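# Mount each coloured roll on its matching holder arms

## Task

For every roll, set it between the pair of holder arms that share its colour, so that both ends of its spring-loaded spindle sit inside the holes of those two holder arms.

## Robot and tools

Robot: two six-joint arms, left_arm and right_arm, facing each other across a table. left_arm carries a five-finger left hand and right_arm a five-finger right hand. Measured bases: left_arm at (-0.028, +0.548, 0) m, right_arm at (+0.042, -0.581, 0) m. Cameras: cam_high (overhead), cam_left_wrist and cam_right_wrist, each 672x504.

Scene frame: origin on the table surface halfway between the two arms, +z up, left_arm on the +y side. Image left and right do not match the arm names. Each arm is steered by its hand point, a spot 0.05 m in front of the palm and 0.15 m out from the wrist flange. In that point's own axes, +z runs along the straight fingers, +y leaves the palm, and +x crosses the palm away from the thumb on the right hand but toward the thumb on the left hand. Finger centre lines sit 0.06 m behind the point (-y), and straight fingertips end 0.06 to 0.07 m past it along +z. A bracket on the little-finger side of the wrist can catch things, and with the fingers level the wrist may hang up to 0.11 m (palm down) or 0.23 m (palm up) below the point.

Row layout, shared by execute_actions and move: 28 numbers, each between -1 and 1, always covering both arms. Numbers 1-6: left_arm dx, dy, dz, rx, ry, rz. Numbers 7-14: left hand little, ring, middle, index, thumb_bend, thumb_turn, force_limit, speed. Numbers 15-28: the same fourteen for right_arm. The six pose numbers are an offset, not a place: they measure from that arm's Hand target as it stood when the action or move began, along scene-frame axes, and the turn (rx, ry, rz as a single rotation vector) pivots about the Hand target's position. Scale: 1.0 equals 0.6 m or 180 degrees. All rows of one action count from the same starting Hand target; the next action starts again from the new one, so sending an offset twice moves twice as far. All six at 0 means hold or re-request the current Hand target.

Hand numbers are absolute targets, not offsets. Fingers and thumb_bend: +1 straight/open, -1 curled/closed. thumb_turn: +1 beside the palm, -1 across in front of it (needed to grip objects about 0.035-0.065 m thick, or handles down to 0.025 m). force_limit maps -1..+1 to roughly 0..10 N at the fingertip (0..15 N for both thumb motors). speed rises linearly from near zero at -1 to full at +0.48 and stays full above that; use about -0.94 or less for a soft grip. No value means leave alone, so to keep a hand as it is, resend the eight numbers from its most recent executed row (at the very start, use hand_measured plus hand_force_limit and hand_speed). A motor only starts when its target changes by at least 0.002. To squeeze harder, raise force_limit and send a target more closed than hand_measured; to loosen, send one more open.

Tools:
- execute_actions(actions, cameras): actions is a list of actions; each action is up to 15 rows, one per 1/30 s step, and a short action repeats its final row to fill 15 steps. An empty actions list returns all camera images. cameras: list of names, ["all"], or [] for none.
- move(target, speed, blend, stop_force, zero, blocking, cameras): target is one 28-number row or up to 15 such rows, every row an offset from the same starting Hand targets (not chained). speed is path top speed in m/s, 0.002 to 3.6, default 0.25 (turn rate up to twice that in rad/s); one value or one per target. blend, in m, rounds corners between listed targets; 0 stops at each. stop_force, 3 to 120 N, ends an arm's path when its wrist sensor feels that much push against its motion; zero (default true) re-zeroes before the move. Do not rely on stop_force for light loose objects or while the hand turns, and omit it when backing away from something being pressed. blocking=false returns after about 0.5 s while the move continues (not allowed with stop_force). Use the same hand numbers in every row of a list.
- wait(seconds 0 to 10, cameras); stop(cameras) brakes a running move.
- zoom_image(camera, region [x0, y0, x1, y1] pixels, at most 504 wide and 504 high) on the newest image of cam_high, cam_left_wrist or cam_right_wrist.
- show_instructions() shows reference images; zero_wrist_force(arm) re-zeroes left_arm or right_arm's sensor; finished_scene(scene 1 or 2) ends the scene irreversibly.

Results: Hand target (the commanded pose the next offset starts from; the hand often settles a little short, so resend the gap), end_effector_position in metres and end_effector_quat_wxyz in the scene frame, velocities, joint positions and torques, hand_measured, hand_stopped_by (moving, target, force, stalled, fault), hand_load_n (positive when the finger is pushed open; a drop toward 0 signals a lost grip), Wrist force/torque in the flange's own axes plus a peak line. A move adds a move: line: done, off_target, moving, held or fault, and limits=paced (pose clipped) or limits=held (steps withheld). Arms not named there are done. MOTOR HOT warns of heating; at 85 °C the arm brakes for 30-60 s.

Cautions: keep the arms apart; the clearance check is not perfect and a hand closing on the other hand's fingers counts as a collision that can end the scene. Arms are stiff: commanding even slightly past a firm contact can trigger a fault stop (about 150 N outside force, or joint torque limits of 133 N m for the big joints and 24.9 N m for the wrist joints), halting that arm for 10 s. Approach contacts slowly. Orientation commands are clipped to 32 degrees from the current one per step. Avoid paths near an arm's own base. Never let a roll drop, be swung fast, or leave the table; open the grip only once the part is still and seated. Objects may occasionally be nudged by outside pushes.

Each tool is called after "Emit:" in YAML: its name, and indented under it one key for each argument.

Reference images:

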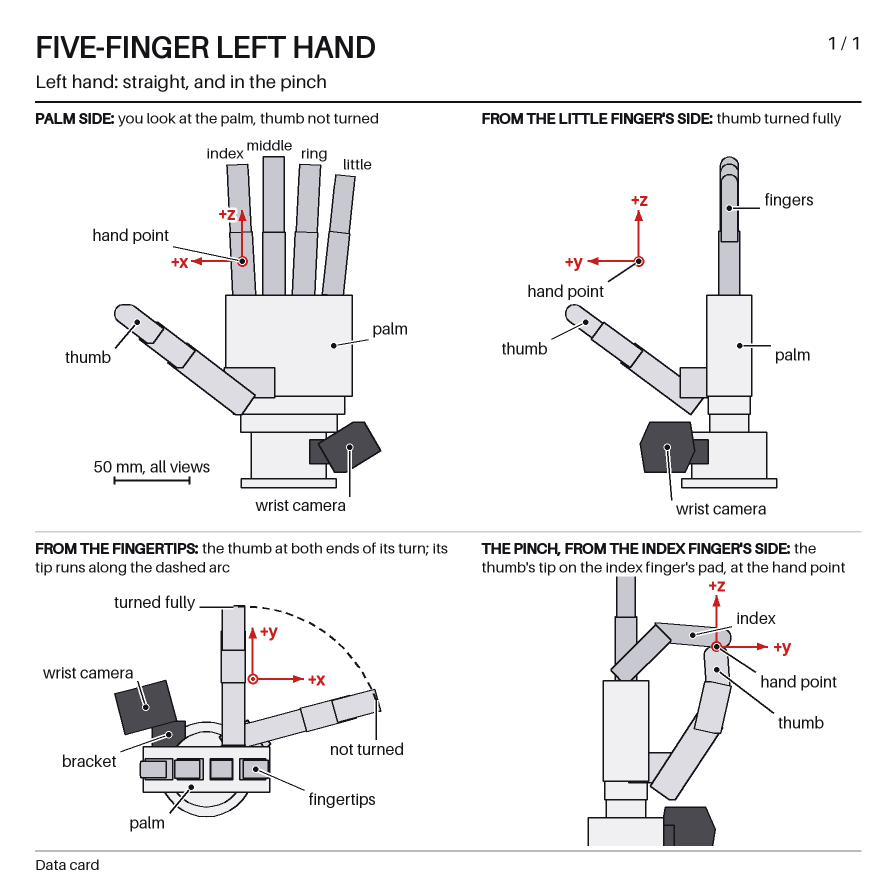

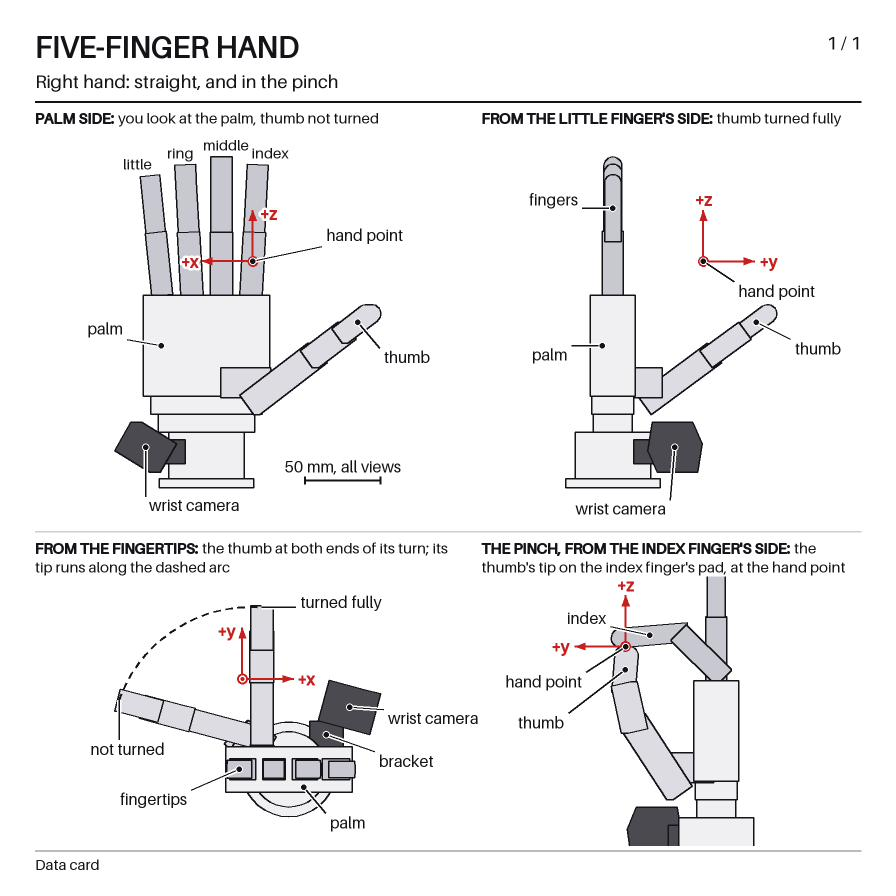

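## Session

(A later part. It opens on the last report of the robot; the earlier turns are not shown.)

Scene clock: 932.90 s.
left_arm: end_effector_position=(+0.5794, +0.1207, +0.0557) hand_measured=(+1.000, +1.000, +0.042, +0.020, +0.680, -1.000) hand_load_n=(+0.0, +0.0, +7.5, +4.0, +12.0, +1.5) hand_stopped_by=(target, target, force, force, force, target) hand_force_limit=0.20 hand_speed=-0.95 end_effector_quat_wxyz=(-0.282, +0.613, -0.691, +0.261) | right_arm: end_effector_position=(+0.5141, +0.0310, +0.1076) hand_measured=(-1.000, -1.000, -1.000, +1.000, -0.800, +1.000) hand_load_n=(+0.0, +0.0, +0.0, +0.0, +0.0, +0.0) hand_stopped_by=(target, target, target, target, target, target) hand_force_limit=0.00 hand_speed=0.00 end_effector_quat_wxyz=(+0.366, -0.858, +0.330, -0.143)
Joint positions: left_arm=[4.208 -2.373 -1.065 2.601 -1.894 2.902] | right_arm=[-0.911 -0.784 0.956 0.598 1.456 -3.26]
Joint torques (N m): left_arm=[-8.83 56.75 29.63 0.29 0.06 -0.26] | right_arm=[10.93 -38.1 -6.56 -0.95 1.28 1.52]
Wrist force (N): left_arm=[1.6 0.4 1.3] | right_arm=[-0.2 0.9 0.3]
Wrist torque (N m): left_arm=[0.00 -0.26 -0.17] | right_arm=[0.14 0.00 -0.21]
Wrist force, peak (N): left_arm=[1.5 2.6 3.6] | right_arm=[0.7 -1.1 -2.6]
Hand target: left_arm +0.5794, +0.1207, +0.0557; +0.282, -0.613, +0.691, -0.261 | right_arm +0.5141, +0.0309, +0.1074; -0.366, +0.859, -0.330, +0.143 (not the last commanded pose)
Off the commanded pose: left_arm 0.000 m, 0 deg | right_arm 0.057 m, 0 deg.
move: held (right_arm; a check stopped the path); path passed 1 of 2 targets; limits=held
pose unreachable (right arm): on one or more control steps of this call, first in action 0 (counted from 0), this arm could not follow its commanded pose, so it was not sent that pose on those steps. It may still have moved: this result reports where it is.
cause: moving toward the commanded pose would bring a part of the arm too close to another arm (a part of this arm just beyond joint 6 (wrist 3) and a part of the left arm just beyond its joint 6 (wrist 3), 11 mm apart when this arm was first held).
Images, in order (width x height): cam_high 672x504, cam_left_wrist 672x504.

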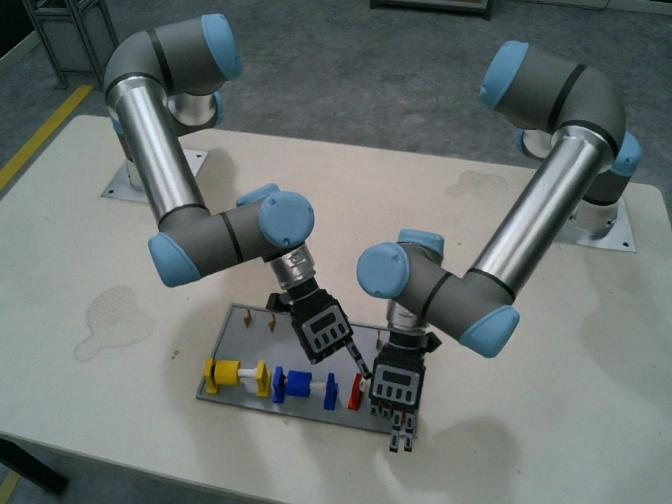

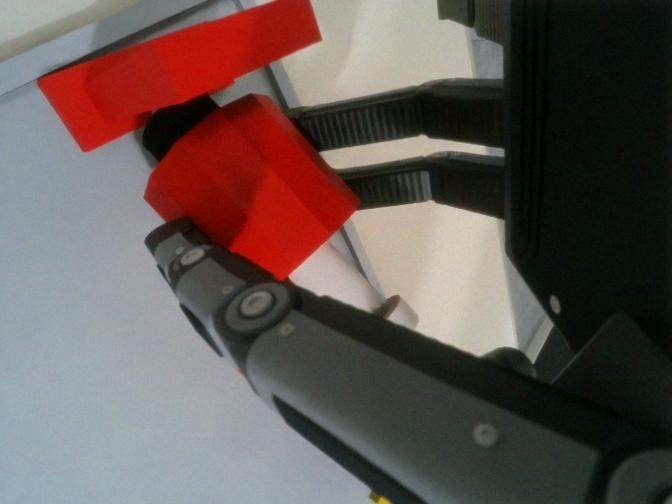

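Emit:
move:
  target: [0, 0, 0, 0, 0, 0, 1, 1, -0.35, -0.35, -0.15, -1, 0.2, -0.95, -0.05, -0.1, 0, 0, 0, 0, -1, -1, -1, 1, -0.8, 1, 0, 0]
  speed: 0.08
  cameras: ["cam_high"]

Emit:
zoom_image:
  camera: "cam_high"
  region: [340, 360, 390, 410]

Scene clock: 934.47 s.
left_arm: end_effector_position=(+0.5794, +0.1207, +0.0557) hand_measured=(+1.000, +1.000, +0.042, +0.020, +0.680, -1.000) hand_load_n=(-0.5, +0.0, +7.5, +4.0, +12.0, +1.5) hand_stopped_by=(target, target, force, force, force, target) hand_force_limit=0.20 hand_speed=-0.95 end_effector_quat_wxyz=(-0.282, +0.613, -0.691, +0.261) | right_arm: end_effector_position=(+0.4841, -0.0290, +0.1074) hand_measured=(-1.000, -1.000, -1.000, +1.000, -0.800, +1.000) hand_load_n=(+0.0, +0.0, +0.0, +0.0, +0.0, +0.0) hand_stopped_by=(target, target, target, target, target, target) hand_force_limit=0.00 hand_speed=0.00 end_effector_quat_wxyz=(+0.366, -0.859, +0.330, -0.143)
Joint positions: left_arm=[4.208 -2.373 -1.065 2.601 -1.894 2.902] | right_arm=[-0.962 -0.955 1.25 0.48 1.419 -3.296]
Joint torques (N m): left_arm=[-6.4 62.26 28.75 0.05 0.59 -0.95] | right_arm=[-7.46 -48.19 -6.01 -0.73 -2.14 -1.52]
Wrist force (N): left_arm=[1.4 0.4 1.1] | right_arm=[0.1 0.6 0.5]
Wrist torque (N m): left_arm=[0.01 -0.23 -0.19] | right_arm=[0.11 -0.07 -0.01]
Wrist force, peak (N): left_arm=[1.7 0.5 1.1] | right_arm=[-0.3 1.2 1.0]
Hand target: left_arm +0.5794, +0.1207, +0.0557; +0.282, -0.613, +0.691, -0.261 | right_arm +0.4841, -0.0291, +0.1074; -0.366, +0.859, -0.330, +0.143
Off the commanded pose: left_arm 0.000 m, 0 deg | right_arm 0.000 m, 0 deg.
move: done
Images, in order (width x height): cam_high 672x504.

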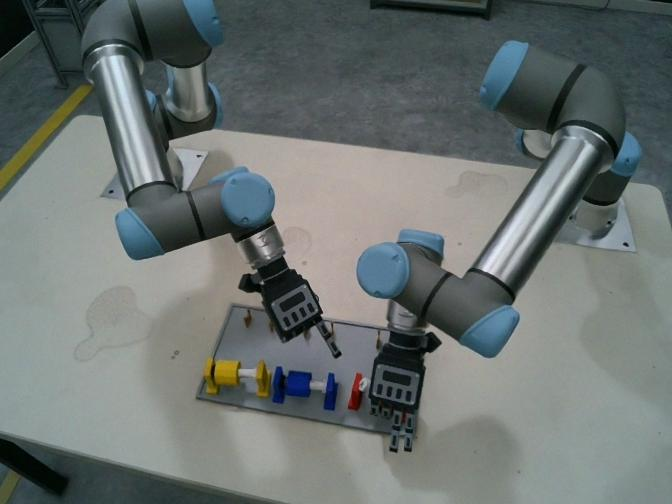

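Scaled by 10.080 from the camera's 672x504 image, which has a finer 960x720 frame.

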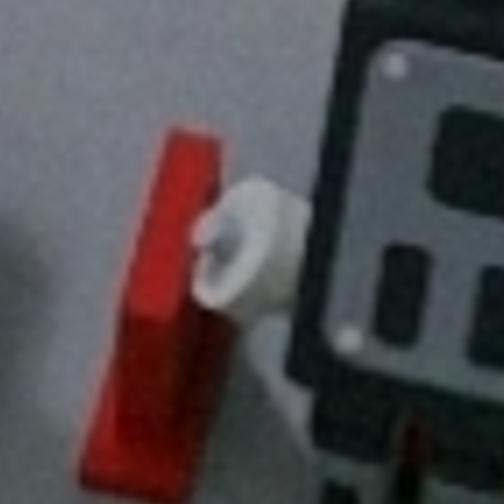

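Emit:
move:
  target:
    - [0, 0, 0, 0, 0, 0, 1, 1, -0.35, -0.35, -0.15, -1, 0.2, -0.95, 0, -0.08, 0.09, 0, 0, 0, -1, -1, -1, 1, -0.8, 1, 0, 0]
    - [0, 0, 0, 0, 0, 0, 1, 1, -0.35, -0.35, -0.15, -1, 0.2, -0.95, 0.0478, -0.0317, 0.05, 0.0786, 0.0346, -0.2623, 1, 1, 1, 1, 1, -1, 0, 0]
  speed: 0.15
  cameras: ["all"]

Scene clock: 942.87 s.
left_arm: end_effector_position=(+0.5794, +0.1207, +0.0557) hand_measured=(+1.000, +1.000, +0.042, +0.020, +0.680, -1.000) hand_load_n=(+0.0, +0.0, +7.5, +4.0, +12.0, +1.5) hand_stopped_by=(target, target, force, force, force, target) hand_force_limit=0.20 hand_speed=-0.95 end_effector_quat_wxyz=(-0.282, +0.613, -0.691, +0.261) | right_arm: end_effector_position=(+0.5128, -0.0481, +0.1374) hand_measured=(+1.000, +1.000, +1.000, +1.000, +1.000, -1.000) hand_load_n=(+0.0, +0.0, +0.0, +0.0, +0.0, +0.0) hand_stopped_by=(target, target, target, target, target, target) hand_force_limit=0.00 hand_speed=0.00 end_effector_quat_wxyz=(+0.360, -0.611, +0.678, -0.192)
Joint positions: left_arm=[4.208 -2.373 -1.065 2.601 -1.894 2.902] | right_arm=[-0.892 -0.988 1.267 0.504 1.897 -2.485]
Joint torques (N m): left_arm=[3.75 61.45 22.8 0.11 0.55 -1.69] | right_arm=[10.25 -32.4 -33.01 1.38 1.38 1.3]
Wrist force (N): left_arm=[1.3 0.5 1.0] | right_arm=[-0.2 0.4 0.1]
Wrist torque (N m): left_arm=[0.04 -0.21 -0.20] | right_arm=[0.10 -0.02 -0.24]
Wrist force, peak (N): left_arm=[1.8 0.3 1.1] | right_arm=[-0.4 0.8 1.1]
Hand target: left_arm +0.5794, +0.1207, +0.0557; +0.282, -0.613, +0.691, -0.261 | right_arm +0.5128, -0.0481, +0.1374; +0.360, -0.611, +0.678, -0.192
Off the commanded pose: left_arm 0.000 m, 0 deg | right_arm 0.000 m, 0 deg.
move: done

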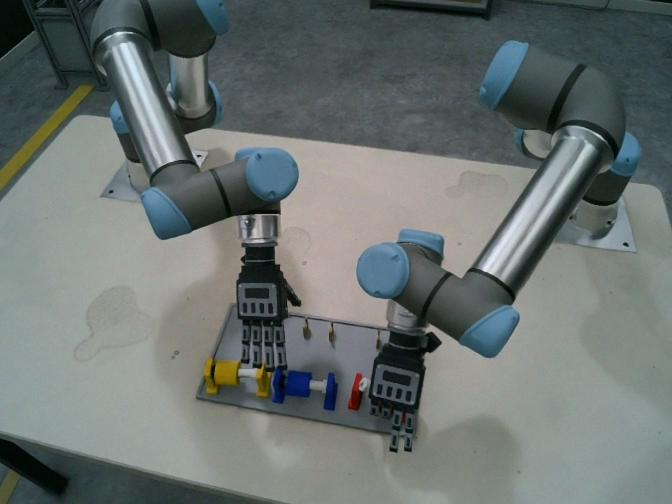

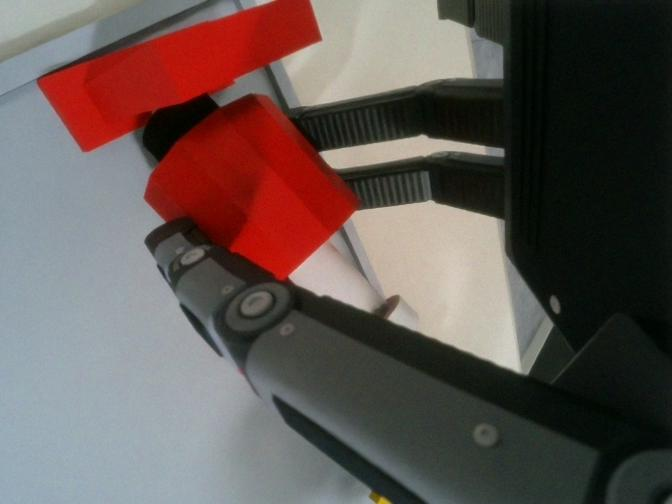

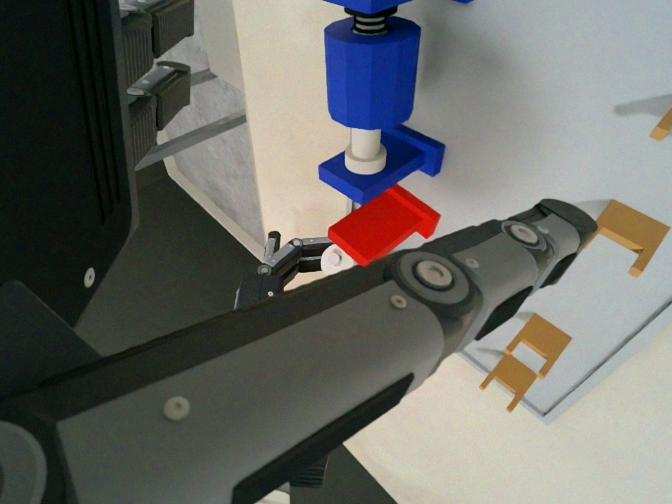

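Emit:
zoom_image:
  camera: "cam_right_wrist"
  region: [290, 170, 450, 290]

Scaled by 3.150 from the camera's 672x504 image, which has a finer 960x720 frame.

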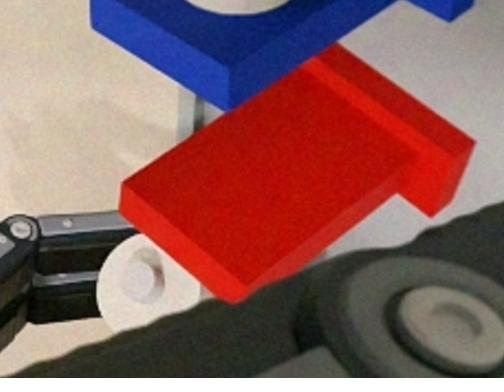

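Emit:
move:
  target: [0, 0, 0, 0, 0, 0, 1, 1, -0.35, -0.35, -0.15, -1, 0.2, -0.95, -0.0362, 0.0438, 0.035, 0, 0, 0, 1, 1, 1, 1, 1, -1, 0, 0]
  speed: 0.12
  cameras: ["cam_right_wrist"]

Emit:
zoom_image:
  camera: "cam_right_wrist"
  region: [260, 120, 420, 240]

Scene clock: 945.80 s.
left_arm: end_effector_position=(+0.5794, +0.1207, +0.0557) hand_measured=(+1.000, +1.000, +0.042, +0.020, +0.680, -1.000) hand_load_n=(+0.0, +0.0, +7.5, +4.0, +12.0, +1.5) hand_stopped_by=(target, target, force, force, force, target) hand_force_limit=0.20 hand_speed=-0.95 end_effector_quat_wxyz=(-0.282, +0.613, -0.691, +0.261) | right_arm: end_effector_position=(+0.4911, -0.0219, +0.1584) hand_measured=(+1.000, +1.000, +1.000, +1.000, +1.000, -1.000) hand_load_n=(+0.0, +0.0, +0.0, +0.0, +0.0, +0.0) hand_stopped_by=(target, target, target, target, target, target) hand_force_limit=0.00 hand_speed=0.00 end_effector_quat_wxyz=(+0.360, -0.611, +0.678, -0.191)
Joint positions: left_arm=[4.208 -2.373 -1.065 2.601 -1.894 2.902] | right_arm=[-0.829 -0.975 1.193 0.58 1.941 -2.438]
Joint torques (N m): left_arm=[7.89 61.4 19.59 0.1 0.38 -1.49] | right_arm=[11.01 -33.25 -32.29 2.07 2.56 1.54]
Wrist force (N): left_arm=[1.4 0.7 1.1] | right_arm=[-0.1 0.8 -0.1]
Wrist torque (N m): left_arm=[0.05 -0.23 -0.19] | right_arm=[0.20 -0.04 -0.19]
Wrist force, peak (N): left_arm=[1.6 0.7 1.3] | right_arm=[-0.2 1.4 -0.2]
Hand target: left_arm +0.5794, +0.1207, +0.0557; +0.282, -0.613, +0.691, -0.261 | right_arm +0.4910, -0.0218, +0.1584; +0.360, -0.611, +0.678, -0.192
Off the commanded pose: left_arm 0.000 m, 0 deg | right_arm 0.000 m, 0 deg.
move: done
Images, in order (width x height): cam_right_wrist 672x504.

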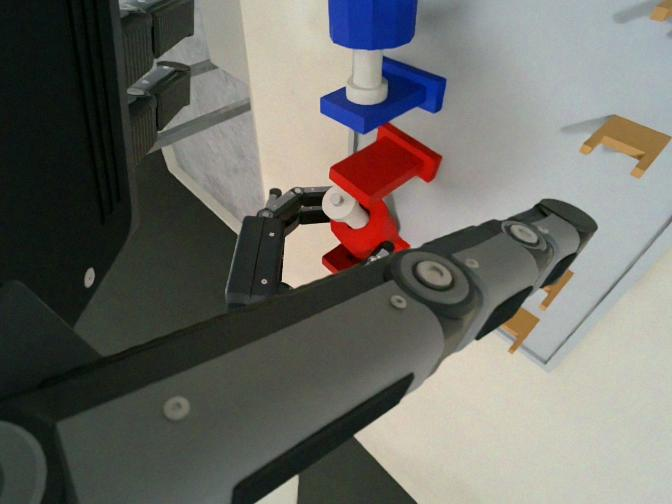

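Scaled by 3.150 from the camera's 672x504 image, which has a finer 960x720 frame.

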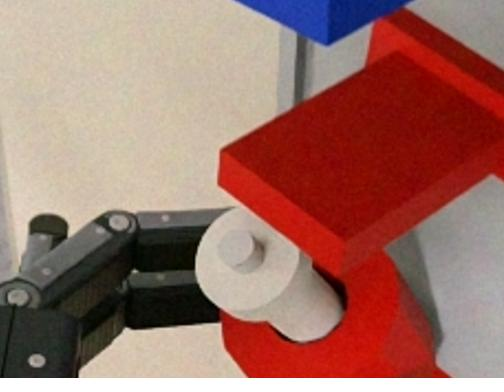

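Emit:
move:
  target: [-0.0002, -0.0017, -0.0098, 0.0332, -0.003, 0, 1, 1, -0.35, -0.35, -0.15, -1, 0.2, -0.95, 0, 0, 0, 0, 0, 0, 1, 1, 1, 1, 1, -1, 0, 0]
  speed: 0.03
  cameras: ["cam_left_wrist", "cam_right_wrist"]

Emit:
zoom_image:
  camera: "cam_right_wrist"
  region: [260, 120, 420, 240]

Scene clock: 948.87 s.
left_arm: end_effector_position=(+0.5793, +0.1197, +0.0498) hand_measured=(+1.000, +1.000, +0.042, +0.020, +0.680, -1.000) hand_load_n=(+0.0, +0.0, +7.0, +3.0, +12.0, +0.5) hand_stopped_by=(target, target, force, force, force, target) hand_force_limit=0.20 hand_speed=-0.95 end_effector_quat_wxyz=(-0.317, +0.596, -0.702, +0.228) | right_arm: end_effector_position=(+0.4910, -0.0218, +0.1584) hand_measured=(+1.000, +1.000, +1.000, +1.000, +1.000, -1.000) hand_load_n=(+0.0, +0.0, +0.0, -0.5, +0.0, +0.0) hand_stopped_by=(target, target, target, target, target, target) hand_force_limit=0.00 hand_speed=0.00 end_effector_quat_wxyz=(+0.360, -0.611, +0.678, -0.192)
Joint positions: left_arm=[4.171 -2.422 -0.996 2.553 -1.989 2.941] | right_arm=[-0.829 -0.975 1.193 0.58 1.941 -2.438]
Joint torques (N m): left_arm=[-12.98 38.53 31.59 -2.65 -1.82 2.42] | right_arm=[10.48 -32.32 -33.53 2.09 2.86 1.84]
Wrist force (N): left_arm=[0.2 -1.1 -1.4] | right_arm=[0.1 0.9 0.3]
Wrist torque (N m): left_arm=[0.02 -0.15 -0.18] | right_arm=[0.20 -0.10 -0.17]
Wrist force, peak (N): left_arm=[1.7 0.3 1.5] | right_arm=[-0.1 1.3 0.4]
Hand target: left_arm +0.5793, +0.1197, +0.0498; +0.317, -0.596, +0.702, -0.227 | right_arm +0.4910, -0.0218, +0.1584; +0.360, -0.611, +0.678, -0.192
Off the commanded pose: left_arm 0.000 m, 0 deg | right_arm 0.000 m, 0 deg.
move: done
Images, in order (width x height): cam_left_wrist 672x504, cam_right_wrist 672x504.

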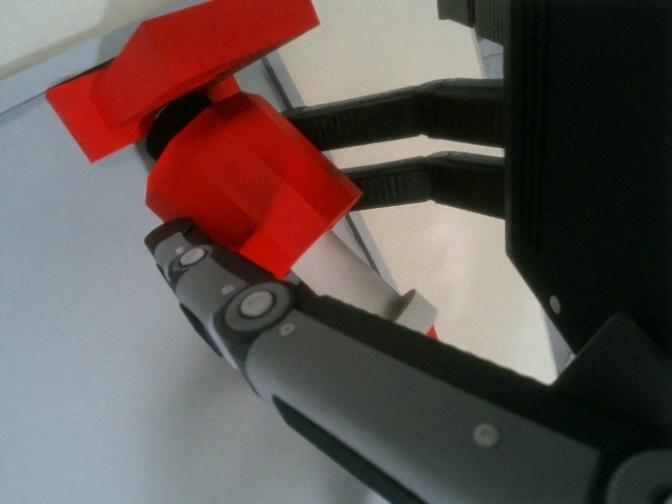

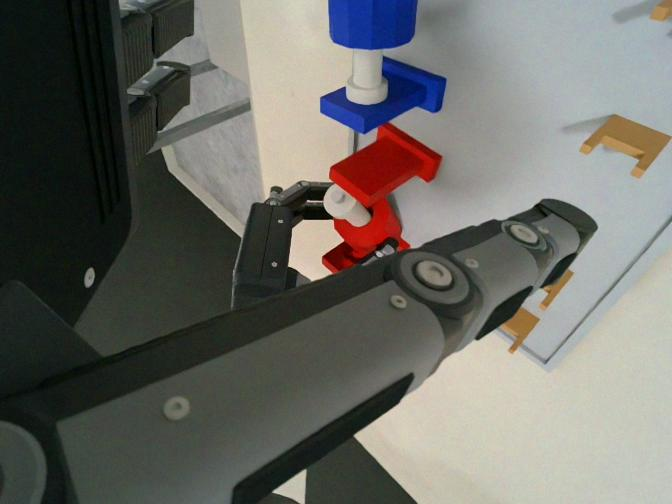

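Scaled by 3.150 from the camera's 672x504 image, which has a finer 960x720 frame.

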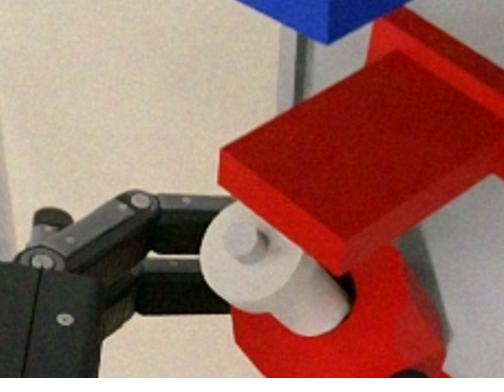

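Emit:
zoom_image:
  camera: "cam_left_wrist"
  region: [40, 0, 360, 240]

Emit:
zoom_image:
  camera: "cam_right_wrist"
  region: [310, 180, 420, 280]

Scaled by 1.575 from the camera's 672x504 image, which has a finer 960x720 frame.

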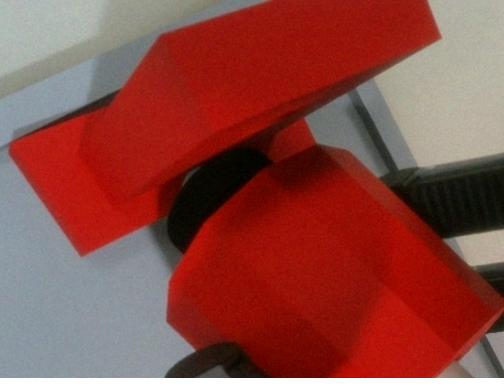

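Scaled by 4.582 from the camera's 672x504 image, which has a finer 960x720 frame.

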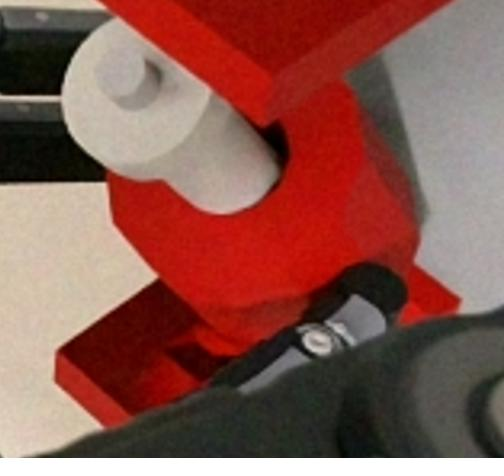

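Emit:
move:
  target:
    - [0, 0, 0, 0, 0, 0, 1, 1, -0.35, -0.35, -0.15, -1, 0.2, -0.95, -0.0115, -0.025, 0.0, -0.0786, -0.0346, 0.2623, -1, -1, -1, 1, -0.8, 1, 0, 0]
    - [0, 0, 0, 0, 0, 0, 1, 1, -0.35, -0.35, -0.15, -1, 0.2, -0.95, 0.0385, 0.0, -0.03, -0.0786, -0.0346, 0.2623, -1, -1, -1, 1, -0.8, 1, 0, 0]
    - [0, 0, 0, 0, 0, 0, 1, 1, -0.35, -0.35, -0.15, -1, 0.2, -0.95, 0.0385, 0.0280, -0.1107, -0.0786, -0.0346, 0.2623, -1, -1, -1, 1, -0.8, 1, 0, 0]
  speed: [0.1, 0.08, 0.06]
  cameras: ["cam_high"]

Emit:
zoom_image:
  camera: "cam_high"
  region: [340, 360, 390, 410]

Scene clock: 961.50 s.
left_arm: end_effector_position=(+0.5793, +0.1197, +0.0498) hand_measured=(+1.000, +1.000, +0.042, +0.020, +0.680, -1.000) hand_load_n=(+0.5, +0.0, +7.5, +3.0, +12.0, +0.5) hand_stopped_by=(target, target, force, force, force, target) hand_force_limit=0.20 hand_speed=-0.95 end_effector_quat_wxyz=(-0.317, +0.596, -0.702, +0.227) | right_arm: end_effector_position=(+0.5141, -0.0050, +0.0922) hand_measured=(-1.000, -1.000, -1.000, +1.000, -0.800, +1.000) hand_load_n=(+0.0, +0.0, +0.0, -0.5, +0.0, +0.0) hand_stopped_by=(target, target, target, target, target, target) hand_force_limit=0.00 hand_speed=0.00 end_effector_quat_wxyz=(+0.366, -0.859, +0.330, -0.143)
Joint positions: left_arm=[4.171 -2.422 -0.996 2.552 -1.99 2.941] | right_arm=[-0.958 -0.849 1.111 0.513 1.422 -3.293]
Joint torques (N m): left_arm=[-13.82 38.58 30.18 -2.57 -1.91 -0.66] | right_arm=[12.46 -37.25 -5.92 -0.84 2.11 1.69]
Wrist force (N): left_arm=[0.2 -1.2 -1.5] | right_arm=[0.0 1.2 0.3]
Wrist torque (N m): left_arm=[0.01 -0.14 -0.18] | right_arm=[0.23 -0.04 -0.18]
Wrist force, peak (N): left_arm=[0.3 -1.4 -1.7] | right_arm=[-0.1 1.2 0.8]
Hand target: left_arm +0.5793, +0.1197, +0.0498; +0.317, -0.596, +0.702, -0.227 | right_arm +0.5141, -0.0050, +0.0920; -0.366, +0.859, -0.330, +0.143
Off the commanded pose: left_arm 0.000 m, 0 deg | right_arm 0.000 m, 0 deg.
move: done
Images, in order (width x height): cam_high 672x504.

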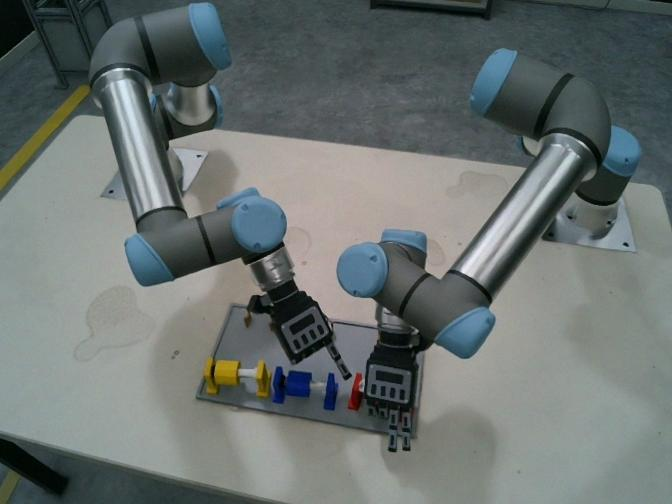

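Scaled by 10.080 from the camera's 672x504 image, which has a finer 960x720 frame.

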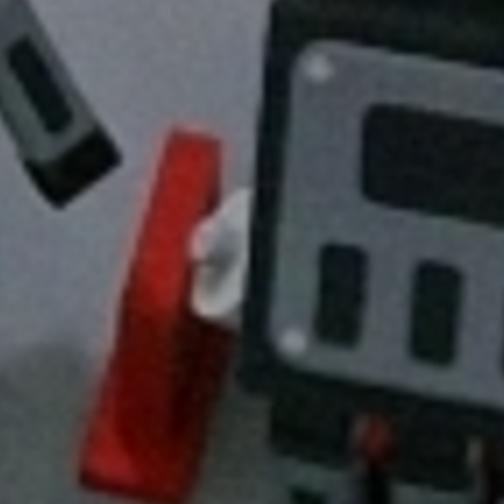

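Emit:
move:
  target:
    - [0, 0, 0, 0, 0, 0, 1, 1, -0.35, -0.35, -0.15, -1, 0.2, -0.95, 0.0108, 0, 0, 0, 0, 0, -1, -1, -1, 1, -0.8, 1, 0, 0]
    - [0, 0, 0, 0, 0, 0, 1, 1, -0.35, -0.35, -0.15, -1, 0.2, -0.95, 0.0108, 0.055, 0, 0, 0, 0, -1, -1, -1, 1, -0.8, 1, 0, 0]
  speed: [0.04, 0.015]
  stop_force: 3
  cameras: ["cam_high"]

Emit:
zoom_image:
  camera: "cam_high"
  region: [340, 360, 390, 410]

Scene clock: 965.07 s.
left_arm: end_effector_position=(+0.5793, +0.1197, +0.0498) hand_measured=(+1.000, +1.000, +0.042, +0.020, +0.680, -1.000) hand_load_n=(+0.0, +0.0, +7.5, +3.0, +12.0, +0.5) hand_stopped_by=(target, target, force, force, force, target) hand_force_limit=0.20 hand_speed=-0.95 end_effector_quat_wxyz=(-0.317, +0.596, -0.702, +0.227) | right_arm: end_effector_position=(+0.5206, +0.0280, +0.0920) hand_measured=(-1.000, -1.000, -1.000, +1.000, -0.800, +1.000) hand_load_n=(+0.0, +0.0, +0.0, +0.0, +0.0, +0.0) hand_stopped_by=(target, target, target, target, target, target) hand_force_limit=0.00 hand_speed=0.00 end_effector_quat_wxyz=(+0.366, -0.859, +0.330, -0.143)
Joint positions: left_arm=[4.171 -2.422 -0.996 2.552 -1.99 2.941] | right_arm=[-0.921 -0.77 0.971 0.57 1.448 -3.267]
Joint torques (N m): left_arm=[-13.08 38.94 30.45 -2.55 -1.62 -1.6] | right_arm=[11.43 -37.66 -34.42 1.82 2.12 1.58]
Wrist force (N): left_arm=[0.3 -1.2 -1.6] | right_arm=[-0.1 0.8 0.5]
Wrist torque (N m): left_arm=[0.01 -0.16 -0.17] | right_arm=[0.11 -0.02 -0.21]
Wrist force, peak (N): left_arm=[0.4 -1.1 -1.9] | right_arm=[-0.1 1.4 0.6]
Hand target: left_arm +0.5793, +0.1197, +0.0498; +0.317, -0.596, +0.702, -0.227 | right_arm +0.5206, +0.0280, +0.0920; -0.366, +0.859, -0.330, +0.143
Off the commanded pose: left_arm 0.000 m, 0 deg | right_arm 0.000 m, 0 deg.
move: done
Images, in order (width x height): cam_high 672x504.

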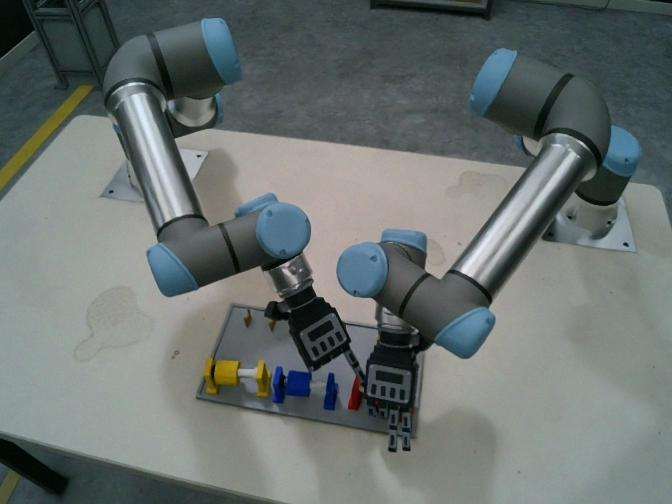

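Scaled by 10.080 from the camera's 672x504 image, which has a finer 960x720 frame.

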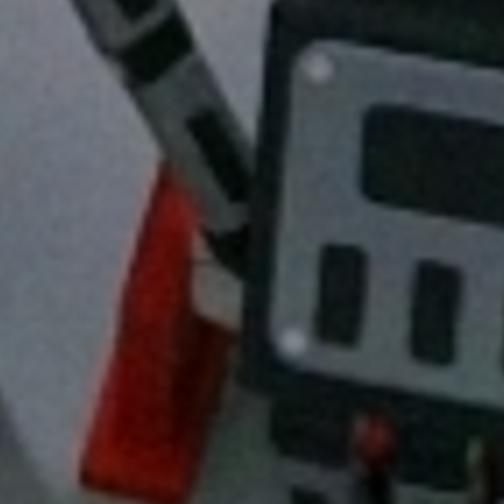

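Emit:
move:
  target:
    - [0, 0, 0, 0, 0, 0, 1, 1, -0.35, -0.35, -0.15, -1, 0.2, -0.95, 0, -0.05, 0, 0, 0, 0, -1, -1, -1, 1, -0.8, 1, 0, 0]
    - [0, 0, 0, 0, 0, 0, 1, 1, -0.35, -0.35, -0.15, -1, 0.2, -0.95, 0, -0.05, -0.01, 0, 0, 0, -1, -1, -1, 1, -0.8, 1, 0, 0]
  speed: [0.06, 0.03]
  stop_force: 4

Emit:
move:
  target: [0, 0, 0, 0, 0, 0, 1, 1, -0.35, -0.35, -0.15, -1, 0.2, -0.95, 0, 0.05, 0, 0, 0, 0, -1, -1, -1, 1, -0.8, 1, 0, 0]
  speed: 0.015
  stop_force: 3
  cameras: ["cam_high"]

Emit:
zoom_image:
  camera: "cam_high"
  region: [340, 360, 390, 410]

Scene clock: 967.53 s.
left_arm: end_effector_position=(+0.5793, +0.1197, +0.0498) hand_measured=(+1.000, +1.000, +0.042, +0.020, +0.680, -1.000) hand_load_n=(-0.5, +0.0, +7.0, +3.0, +12.0, +0.5) hand_stopped_by=(target, target, force, force, force, target) hand_force_limit=0.20 hand_speed=-0.95 end_effector_quat_wxyz=(-0.317, +0.596, -0.702, +0.227) | right_arm: end_effector_position=(+0.5206, -0.0020, +0.0860) hand_measured=(-1.000, -1.000, -1.000, +1.000, -0.800, +1.000) hand_load_n=(+0.0, +0.0, +0.0, -0.5, +0.0, +0.0) hand_stopped_by=(target, target, target, target, target, target) hand_force_limit=0.00 hand_speed=0.00 end_effector_quat_wxyz=(+0.366, -0.859, +0.330, -0.143)
Joint positions: left_arm=[4.171 -2.422 -0.996 2.552 -1.99 2.941] | right_arm=[-0.961 -0.828 1.089 0.513 1.42 -3.295]
Joint torques (N m): left_arm=[-12.94 39.29 30.91 -2.52 -1.69 -1.6] | right_arm=[-8.77 -36.54 -6.26 -1.01 -2.35 -1.57]
Wrist force (N): left_arm=[0.2 -1.2 -1.6] | right_arm=[-0.3 1.0 0.7]
Wrist torque (N m): left_arm=[0.02 -0.16 -0.17] | right_arm=[0.16 -0.01 -0.04]
Wrist force, peak (N): left_arm=[0.3 -1.3 -1.7] | right_arm=[-0.1 1.3 0.7]
Hand target: left_arm +0.5793, +0.1197, +0.0498; +0.317, -0.596, +0.702, -0.227 | right_arm +0.5206, -0.0020, +0.0860; -0.366, +0.859, -0.330, +0.143
Off the commanded pose: left_arm 0.000 m, 0 deg | right_arm 0.000 m, 0 deg.
move: done

Scene clock: 970.47 s.
left_arm: end_effector_position=(+0.5793, +0.1197, +0.0498) hand_measured=(+1.000, +1.000, +0.042, +0.020, +0.680, -1.000) hand_load_n=(+0.0, +0.0, +7.5, +3.5, +12.0, +0.5) hand_stopped_by=(target, target, force, force, force, target) hand_force_limit=0.20 hand_speed=-0.95 end_effector_quat_wxyz=(-0.317, +0.596, -0.702, +0.227) | right_arm: end_effector_position=(+0.5206, +0.0280, +0.0860) hand_measured=(-1.000, -1.000, -1.000, +1.000, -0.800, +1.000) hand_load_n=(+0.0, +0.0, +0.5, +0.0, +0.0, +0.0) hand_stopped_by=(target, target, target, target, target, target) hand_force_limit=0.00 hand_speed=0.00 end_effector_quat_wxyz=(+0.366, -0.859, +0.330, -0.143)
Joint positions: left_arm=[4.171 -2.422 -0.996 2.552 -1.99 2.941] | right_arm=[-0.921 -0.767 0.981 0.557 1.448 -3.267]
Joint torques (N m): left_arm=[-12.76 39.32 30.39 -2.72 -1.81 -1.6] | right_arm=[11.85 -37.65 -34.06 2.04 2.25 1.48]
Wrist force (N): left_arm=[0.3 -0.8 -1.1] | right_arm=[-0.1 0.3 0.1]
Wrist torque (N m): left_arm=[0.05 -0.17 -0.18] | right_arm=[0.16 0.02 -0.21]
Wrist force, peak (N): left_arm=[0.3 -1.2 -1.7] | right_arm=[0.0 1.3 0.7]
Hand target: left_arm +0.5793, +0.1197, +0.0498; +0.317, -0.596, +0.702, -0.227 | right_arm +0.5206, +0.0280, +0.0860; -0.366, +0.859, -0.330, +0.143
Off the commanded pose: left_arm 0.000 m, 0 deg | right_arm 0.000 m, 0 deg.
move: done
Images, in order (width x height): cam_high 672x504.

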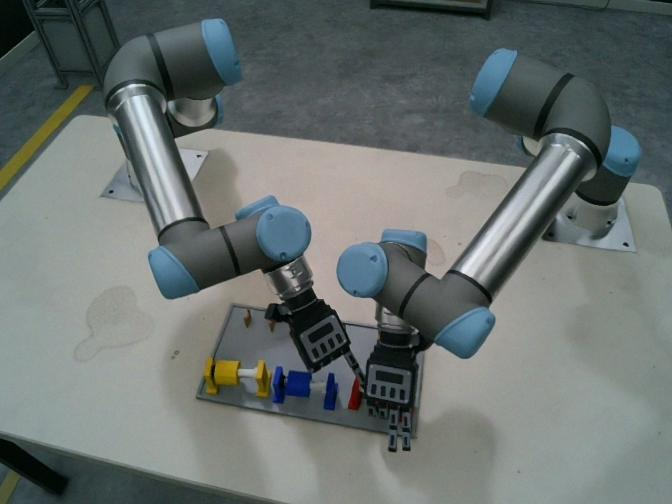

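Scaled by 10.080 from the camera's 672x504 image, which has a finer 960x720 frame.

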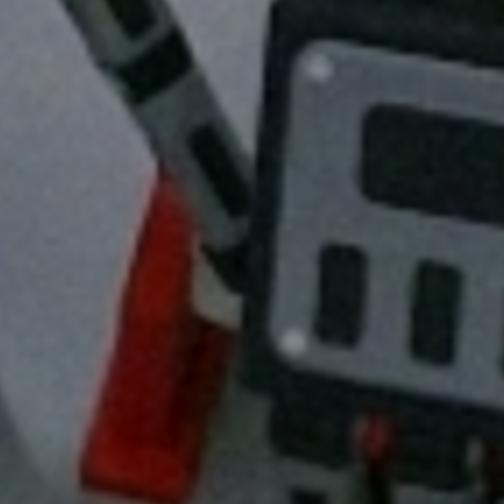

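Emit:
move:
  target:
    - [0, 0, 0, 0, 0, 0, 1, 1, -0.35, -0.35, -0.15, -1, 0.2, -0.95, 0, -0.045, 0, 0, 0, 0, -1, -1, -1, 1, -0.8, 1, 0, 0]
    - [0, 0, 0, 0, 0, 0, 1, 1, -0.35, -0.35, -0.15, -1, 0.2, -0.95, 0, -0.045, -0.0083, 0, 0, 0, -1, -1, -1, 1, -0.8, 1, 0, 0]
  speed: [0.06, 0.03]
  stop_force: 4

Emit:
move:
  target: [0, 0, 0, 0, 0, 0, 1, 1, -0.35, -0.35, -0.15, -1, 0.2, -0.95, 0, 0.045, 0, 0, 0, 0, -1, -1, -1, 1, -0.8, 1, 0, 0]
  speed: 0.015
  stop_force: 3
  cameras: ["cam_high"]

Emit:
zoom_image:
  camera: "cam_high"
  region: [340, 360, 390, 410]

Scene clock: 972.43 s.
left_arm: end_effector_position=(+0.5793, +0.1197, +0.0498) hand_measured=(+1.000, +1.000, +0.042, +0.020, +0.680, -1.000) hand_load_n=(+0.0, +0.0, +7.5, +3.0, +12.0, +0.5) hand_stopped_by=(target, target, force, force, force, target) hand_force_limit=0.20 hand_speed=-0.95 end_effector_quat_wxyz=(-0.317, +0.596, -0.702, +0.227) | right_arm: end_effector_position=(+0.5206, +0.0010, +0.0810) hand_measured=(-1.000, -1.000, -1.000, +1.000, -0.800, +1.000) hand_load_n=(+0.0, +0.0, +0.0, +0.0, +0.0, +0.0) hand_stopped_by=(target, target, target, target, target, target) hand_force_limit=0.00 hand_speed=0.00 end_effector_quat_wxyz=(+0.366, -0.859, +0.330, -0.143)
Joint positions: left_arm=[4.171 -2.422 -0.996 2.552 -1.99 2.941] | right_arm=[-0.957 -0.818 1.086 0.506 1.423 -3.292]
Joint torques (N m): left_arm=[-12.85 39.98 30.97 -1.87 -1.64 -1.5] | right_arm=[-8.57 -53.85 -6.17 -0.86 -2.51 -1.72]
Wrist force (N): left_arm=[0.3 -0.8 -1.0] | right_arm=[-0.1 0.8 0.4]
Wrist torque (N m): left_arm=[0.04 -0.14 -0.18] | right_arm=[0.13 -0.03 -0.04]
Wrist force, peak (N): left_arm=[0.3 -1.1 -1.4] | right_arm=[-0.4 1.2 0.9]
Hand target: left_arm +0.5793, +0.1197, +0.0498; +0.317, -0.596, +0.702, -0.227 | right_arm +0.5206, +0.0010, +0.0810; -0.366, +0.859, -0.330, +0.143
Off the commanded pose: left_arm 0.000 m, 0 deg | right_arm 0.000 m, 0 deg.
move: done

Scene clock: 975.03 s.
left_arm: end_effector_position=(+0.5793, +0.1197, +0.0498) hand_measured=(+1.000, +1.000, +0.042, +0.020, +0.680, -1.000) hand_load_n=(+0.0, +0.0, +7.5, +4.0, +12.0, +2.0) hand_stopped_by=(target, target, force, force, force, target) hand_force_limit=0.20 hand_speed=-0.95 end_effector_quat_wxyz=(-0.317, +0.596, -0.702, +0.227) | right_arm: end_effector_position=(+0.5206, +0.0225, +0.0810) hand_measured=(-1.000, -1.000, -1.000, +1.000, -0.800, +1.000) hand_load_n=(+0.0, +0.0, +0.0, +0.0, +0.0, +0.0) hand_stopped_by=(target, target, target, target, target, target) hand_force_limit=0.00 hand_speed=0.00 end_effector_quat_wxyz=(+0.366, -0.858, +0.330, -0.143)
Joint positions: left_arm=[4.171 -2.422 -0.996 2.552 -1.99 2.941] | right_arm=[-0.928 -0.775 1.009 0.537 1.443 -3.272]
Joint torques (N m): left_arm=[-12.4 41.15 31.06 -1.1 -1.54 -1.52] | right_arm=[-6.76 -53.02 -4.86 -0.95 -2.87 -1.78]
Wrist force (N): left_arm=[0.9 0.3 0.9] | right_arm=[1.7 0.3 -2.7]
Wrist torque (N m): left_arm=[0.05 -0.15 -0.18] | right_arm=[0.34 0.12 -0.07]
Wrist force, peak (N): left_arm=[0.4 -1.1 -1.4] | right_arm=[2.5 0.8 -3.3]
Hand target: left_arm +0.5793, +0.1197, +0.0498; +0.317, -0.596, +0.702, -0.227 | right_arm +0.5206, +0.0225, +0.0810; -0.366, +0.858, -0.330, +0.143 (not the last commanded pose)
Off the commanded pose: left_arm 0.000 m, 0 deg | right_arm 0.006 m, 0 deg.
move: contact (right_arm)
Images, in order (width x height): cam_high 672x504.

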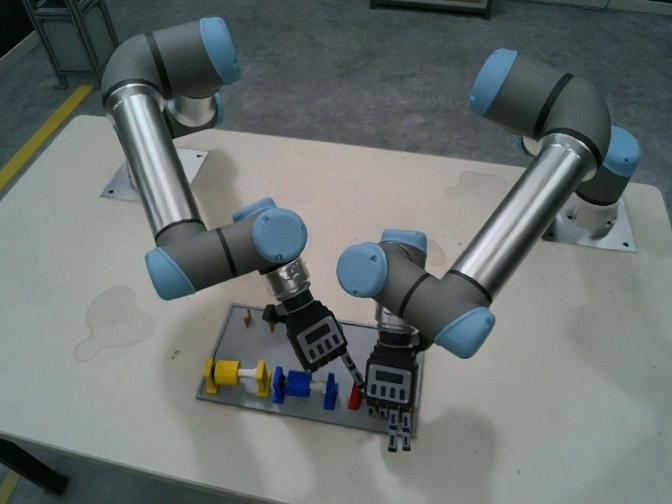

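Scaled by 10.080 from the camera's 672x504 image, which has a finer 960x720 frame.

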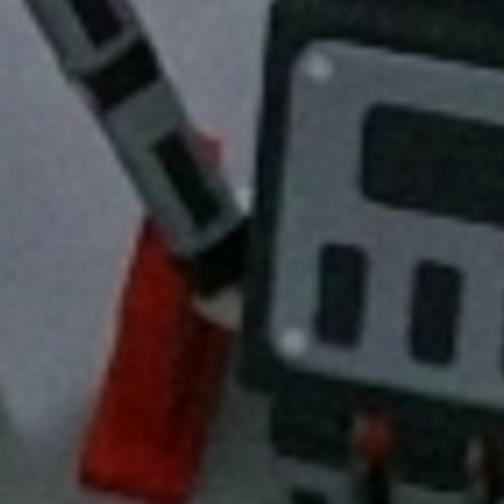

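Emit:
move:
  target: [0, 0, 0, 0, 0, 0, 1, 1, -0.35, -0.35, -0.15, -1, 0.2, -0.95, 0, 0.005, -0.0033, 0, 0, 0, -1, -1, -1, 1, -0.8, 1, 0, 0]
  speed: 0.01
  stop_force: 8
  cameras: ["cam_high"]

Emit:
zoom_image:
  camera: "cam_high"
  region: [340, 360, 390, 410]

Scene clock: 976.73 s.
left_arm: end_effector_position=(+0.5793, +0.1197, +0.0498) hand_measured=(+1.000, +1.000, +0.042, +0.020, +0.680, -1.000) hand_load_n=(+0.0, +0.0, +7.5, +4.0, +12.0, +1.5) hand_stopped_by=(target, target, force, force, force, target) hand_force_limit=0.20 hand_speed=-0.95 end_effector_quat_wxyz=(-0.317, +0.596, -0.702, +0.227) | right_arm: end_effector_position=(+0.5206, +0.0255, +0.0790) hand_measured=(-1.000, -1.000, -1.000, +1.000, -0.800, +1.000) hand_load_n=(+0.0, +0.0, +0.0, -0.5, +0.0, +0.0) hand_stopped_by=(target, target, target, target, target, target) hand_force_limit=0.00 hand_speed=0.00 end_effector_quat_wxyz=(+0.366, -0.858, +0.330, -0.143)
Joint positions: left_arm=[4.171 -2.422 -0.996 2.552 -1.99 2.941] | right_arm=[-0.924 -0.768 1.001 0.538 1.446 -3.269]
Joint torques (N m): left_arm=[-12.79 42.09 30.59 -0.25 -1.55 -1.49] | right_arm=[15.49 -36.17 -33.5 1.88 1.39 1.5]
Wrist force (N): left_arm=[1.1 0.3 0.9] | right_arm=[3.0 0.0 -4.3]
Wrist torque (N m): left_arm=[0.05 -0.20 -0.17] | right_arm=[0.36 0.20 -0.03]
Wrist force, peak (N): left_arm=[1.2 0.4 1.0] | right_arm=[3.5 0.4 -4.8]
Hand target: left_arm +0.5793, +0.1197, +0.0498; +0.317, -0.596, +0.702, -0.227 | right_arm +0.5206, +0.0255, +0.0790; -0.366, +0.858, -0.330, +0.143
Off the commanded pose: left_arm 0.000 m, 0 deg | right_arm 0.000 m, 0 deg.
move: done
Images, in order (width x height): cam_high 672x504.

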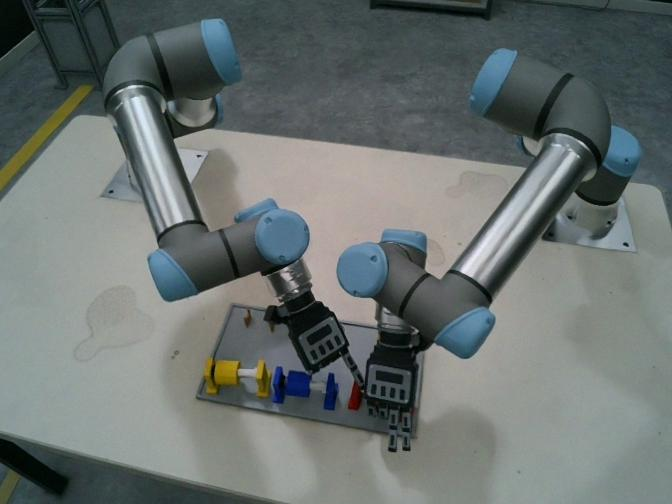

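Scaled by 10.080 from the camera's 672x504 image, which has a finer 960x720 frame.

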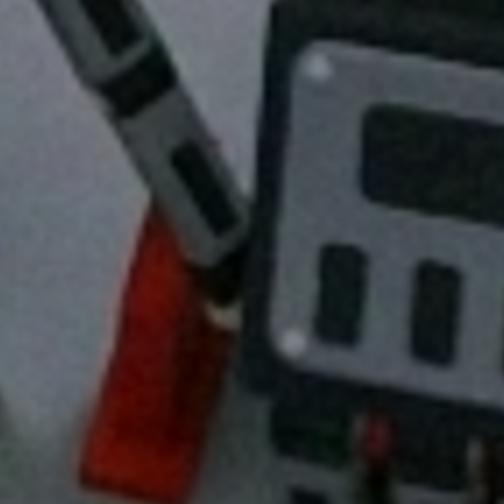

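Emit:
move:
  target: [-0.0001, -0.0008, -0.0049, 0.0166, -0.0015, 0, 1, 1, -0.35, -0.35, -0.15, -1, 0.2, -0.95, 0, 0.0033, -0.005, 0, 0, 0, -1, -1, -1, 1, -0.8, 1, 0, 0]
  speed: 0.01
  stop_force: 10
  cameras: ["cam_high", "cam_left_wrist"]

Emit:
zoom_image:
  camera: "cam_high"
  region: [340, 360, 390, 410]

Scene clock: 980.43 s.
left_arm: end_effector_position=(+0.5792, +0.1192, +0.0468) hand_measured=(+1.000, +1.000, +0.042, +0.020, +0.680, -1.000) hand_load_n=(+0.0, +0.0, +7.5, +3.0, +12.0, -0.5) hand_stopped_by=(target, target, force, force, force, target) hand_force_limit=0.20 hand_speed=-0.95 end_effector_quat_wxyz=(-0.334, +0.587, -0.707, +0.210) | right_arm: end_effector_position=(+0.5206, +0.0275, +0.0760) hand_measured=(-1.000, -1.000, -1.000, +1.000, -0.800, +1.000) hand_load_n=(+0.0, +0.0, +0.0, +0.0, +0.0, -0.5) hand_stopped_by=(target, target, target, target, target, target) hand_force_limit=0.00 hand_speed=0.00 end_effector_quat_wxyz=(+0.366, -0.858, +0.330, -0.143)
Joint positions: left_arm=[4.154 -2.448 -0.959 2.528 -2.037 2.96] | right_arm=[-0.922 -0.762 0.998 0.535 1.448 -3.267]
Joint torques (N m): left_arm=[-13.6 40.72 31.53 -2.47 -1.82 2.42] | right_arm=[16.36 -35.21 -32.8 -1.42 0.93 1.56]
Wrist force (N): left_arm=[-0.9 1.0 0.0] | right_arm=[5.0 0.9 -5.7]
Wrist torque (N m): left_arm=[0.14 -0.14 -0.20] | right_arm=[0.49 0.31 0.09]
Wrist force, peak (N): left_arm=[1.0 0.5 0.9] | right_arm=[5.2 0.6 -6.0]
Hand target: left_arm +0.5792, +0.1192, +0.0468; +0.334, -0.587, +0.707, -0.210 | right_arm +0.5206, +0.0275, +0.0760; -0.366, +0.858, -0.330, +0.143
Off the commanded pose: left_arm 0.000 m, 0 deg | right_arm 0.000 m, 0 deg.
move: done
Images, in order (width x height): cam_high 672x504, cam_left_wrist 672x504.

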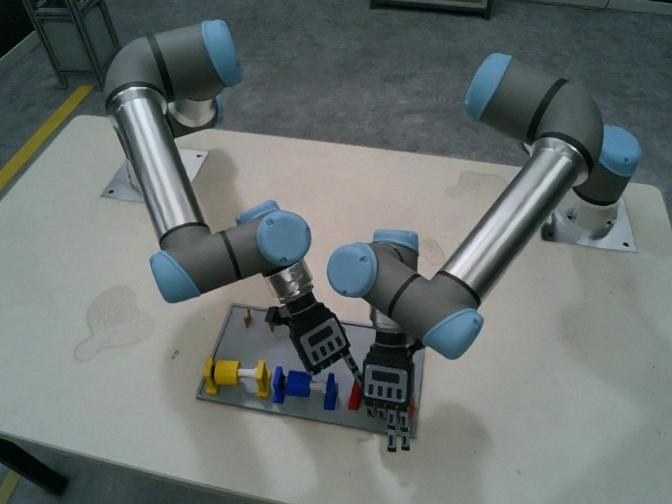

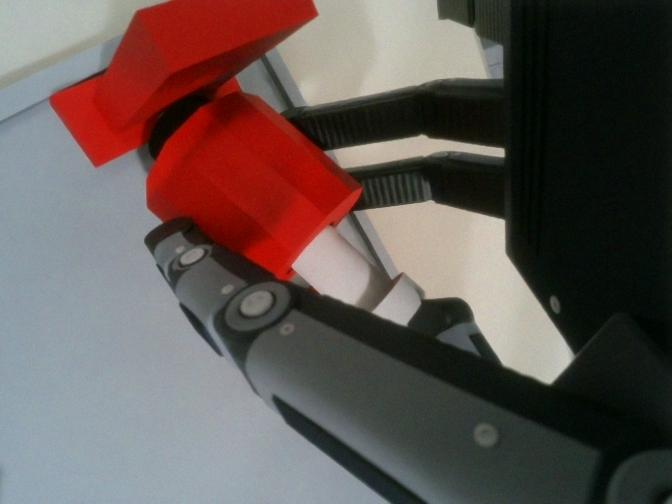

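Scaled by 10.080 from the camera's 672x504 image, which has a finer 960x720 frame.

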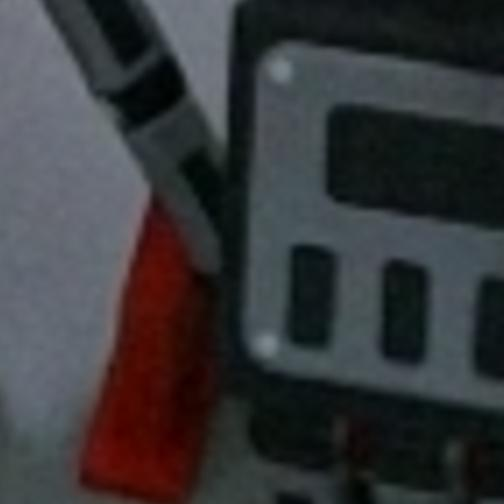

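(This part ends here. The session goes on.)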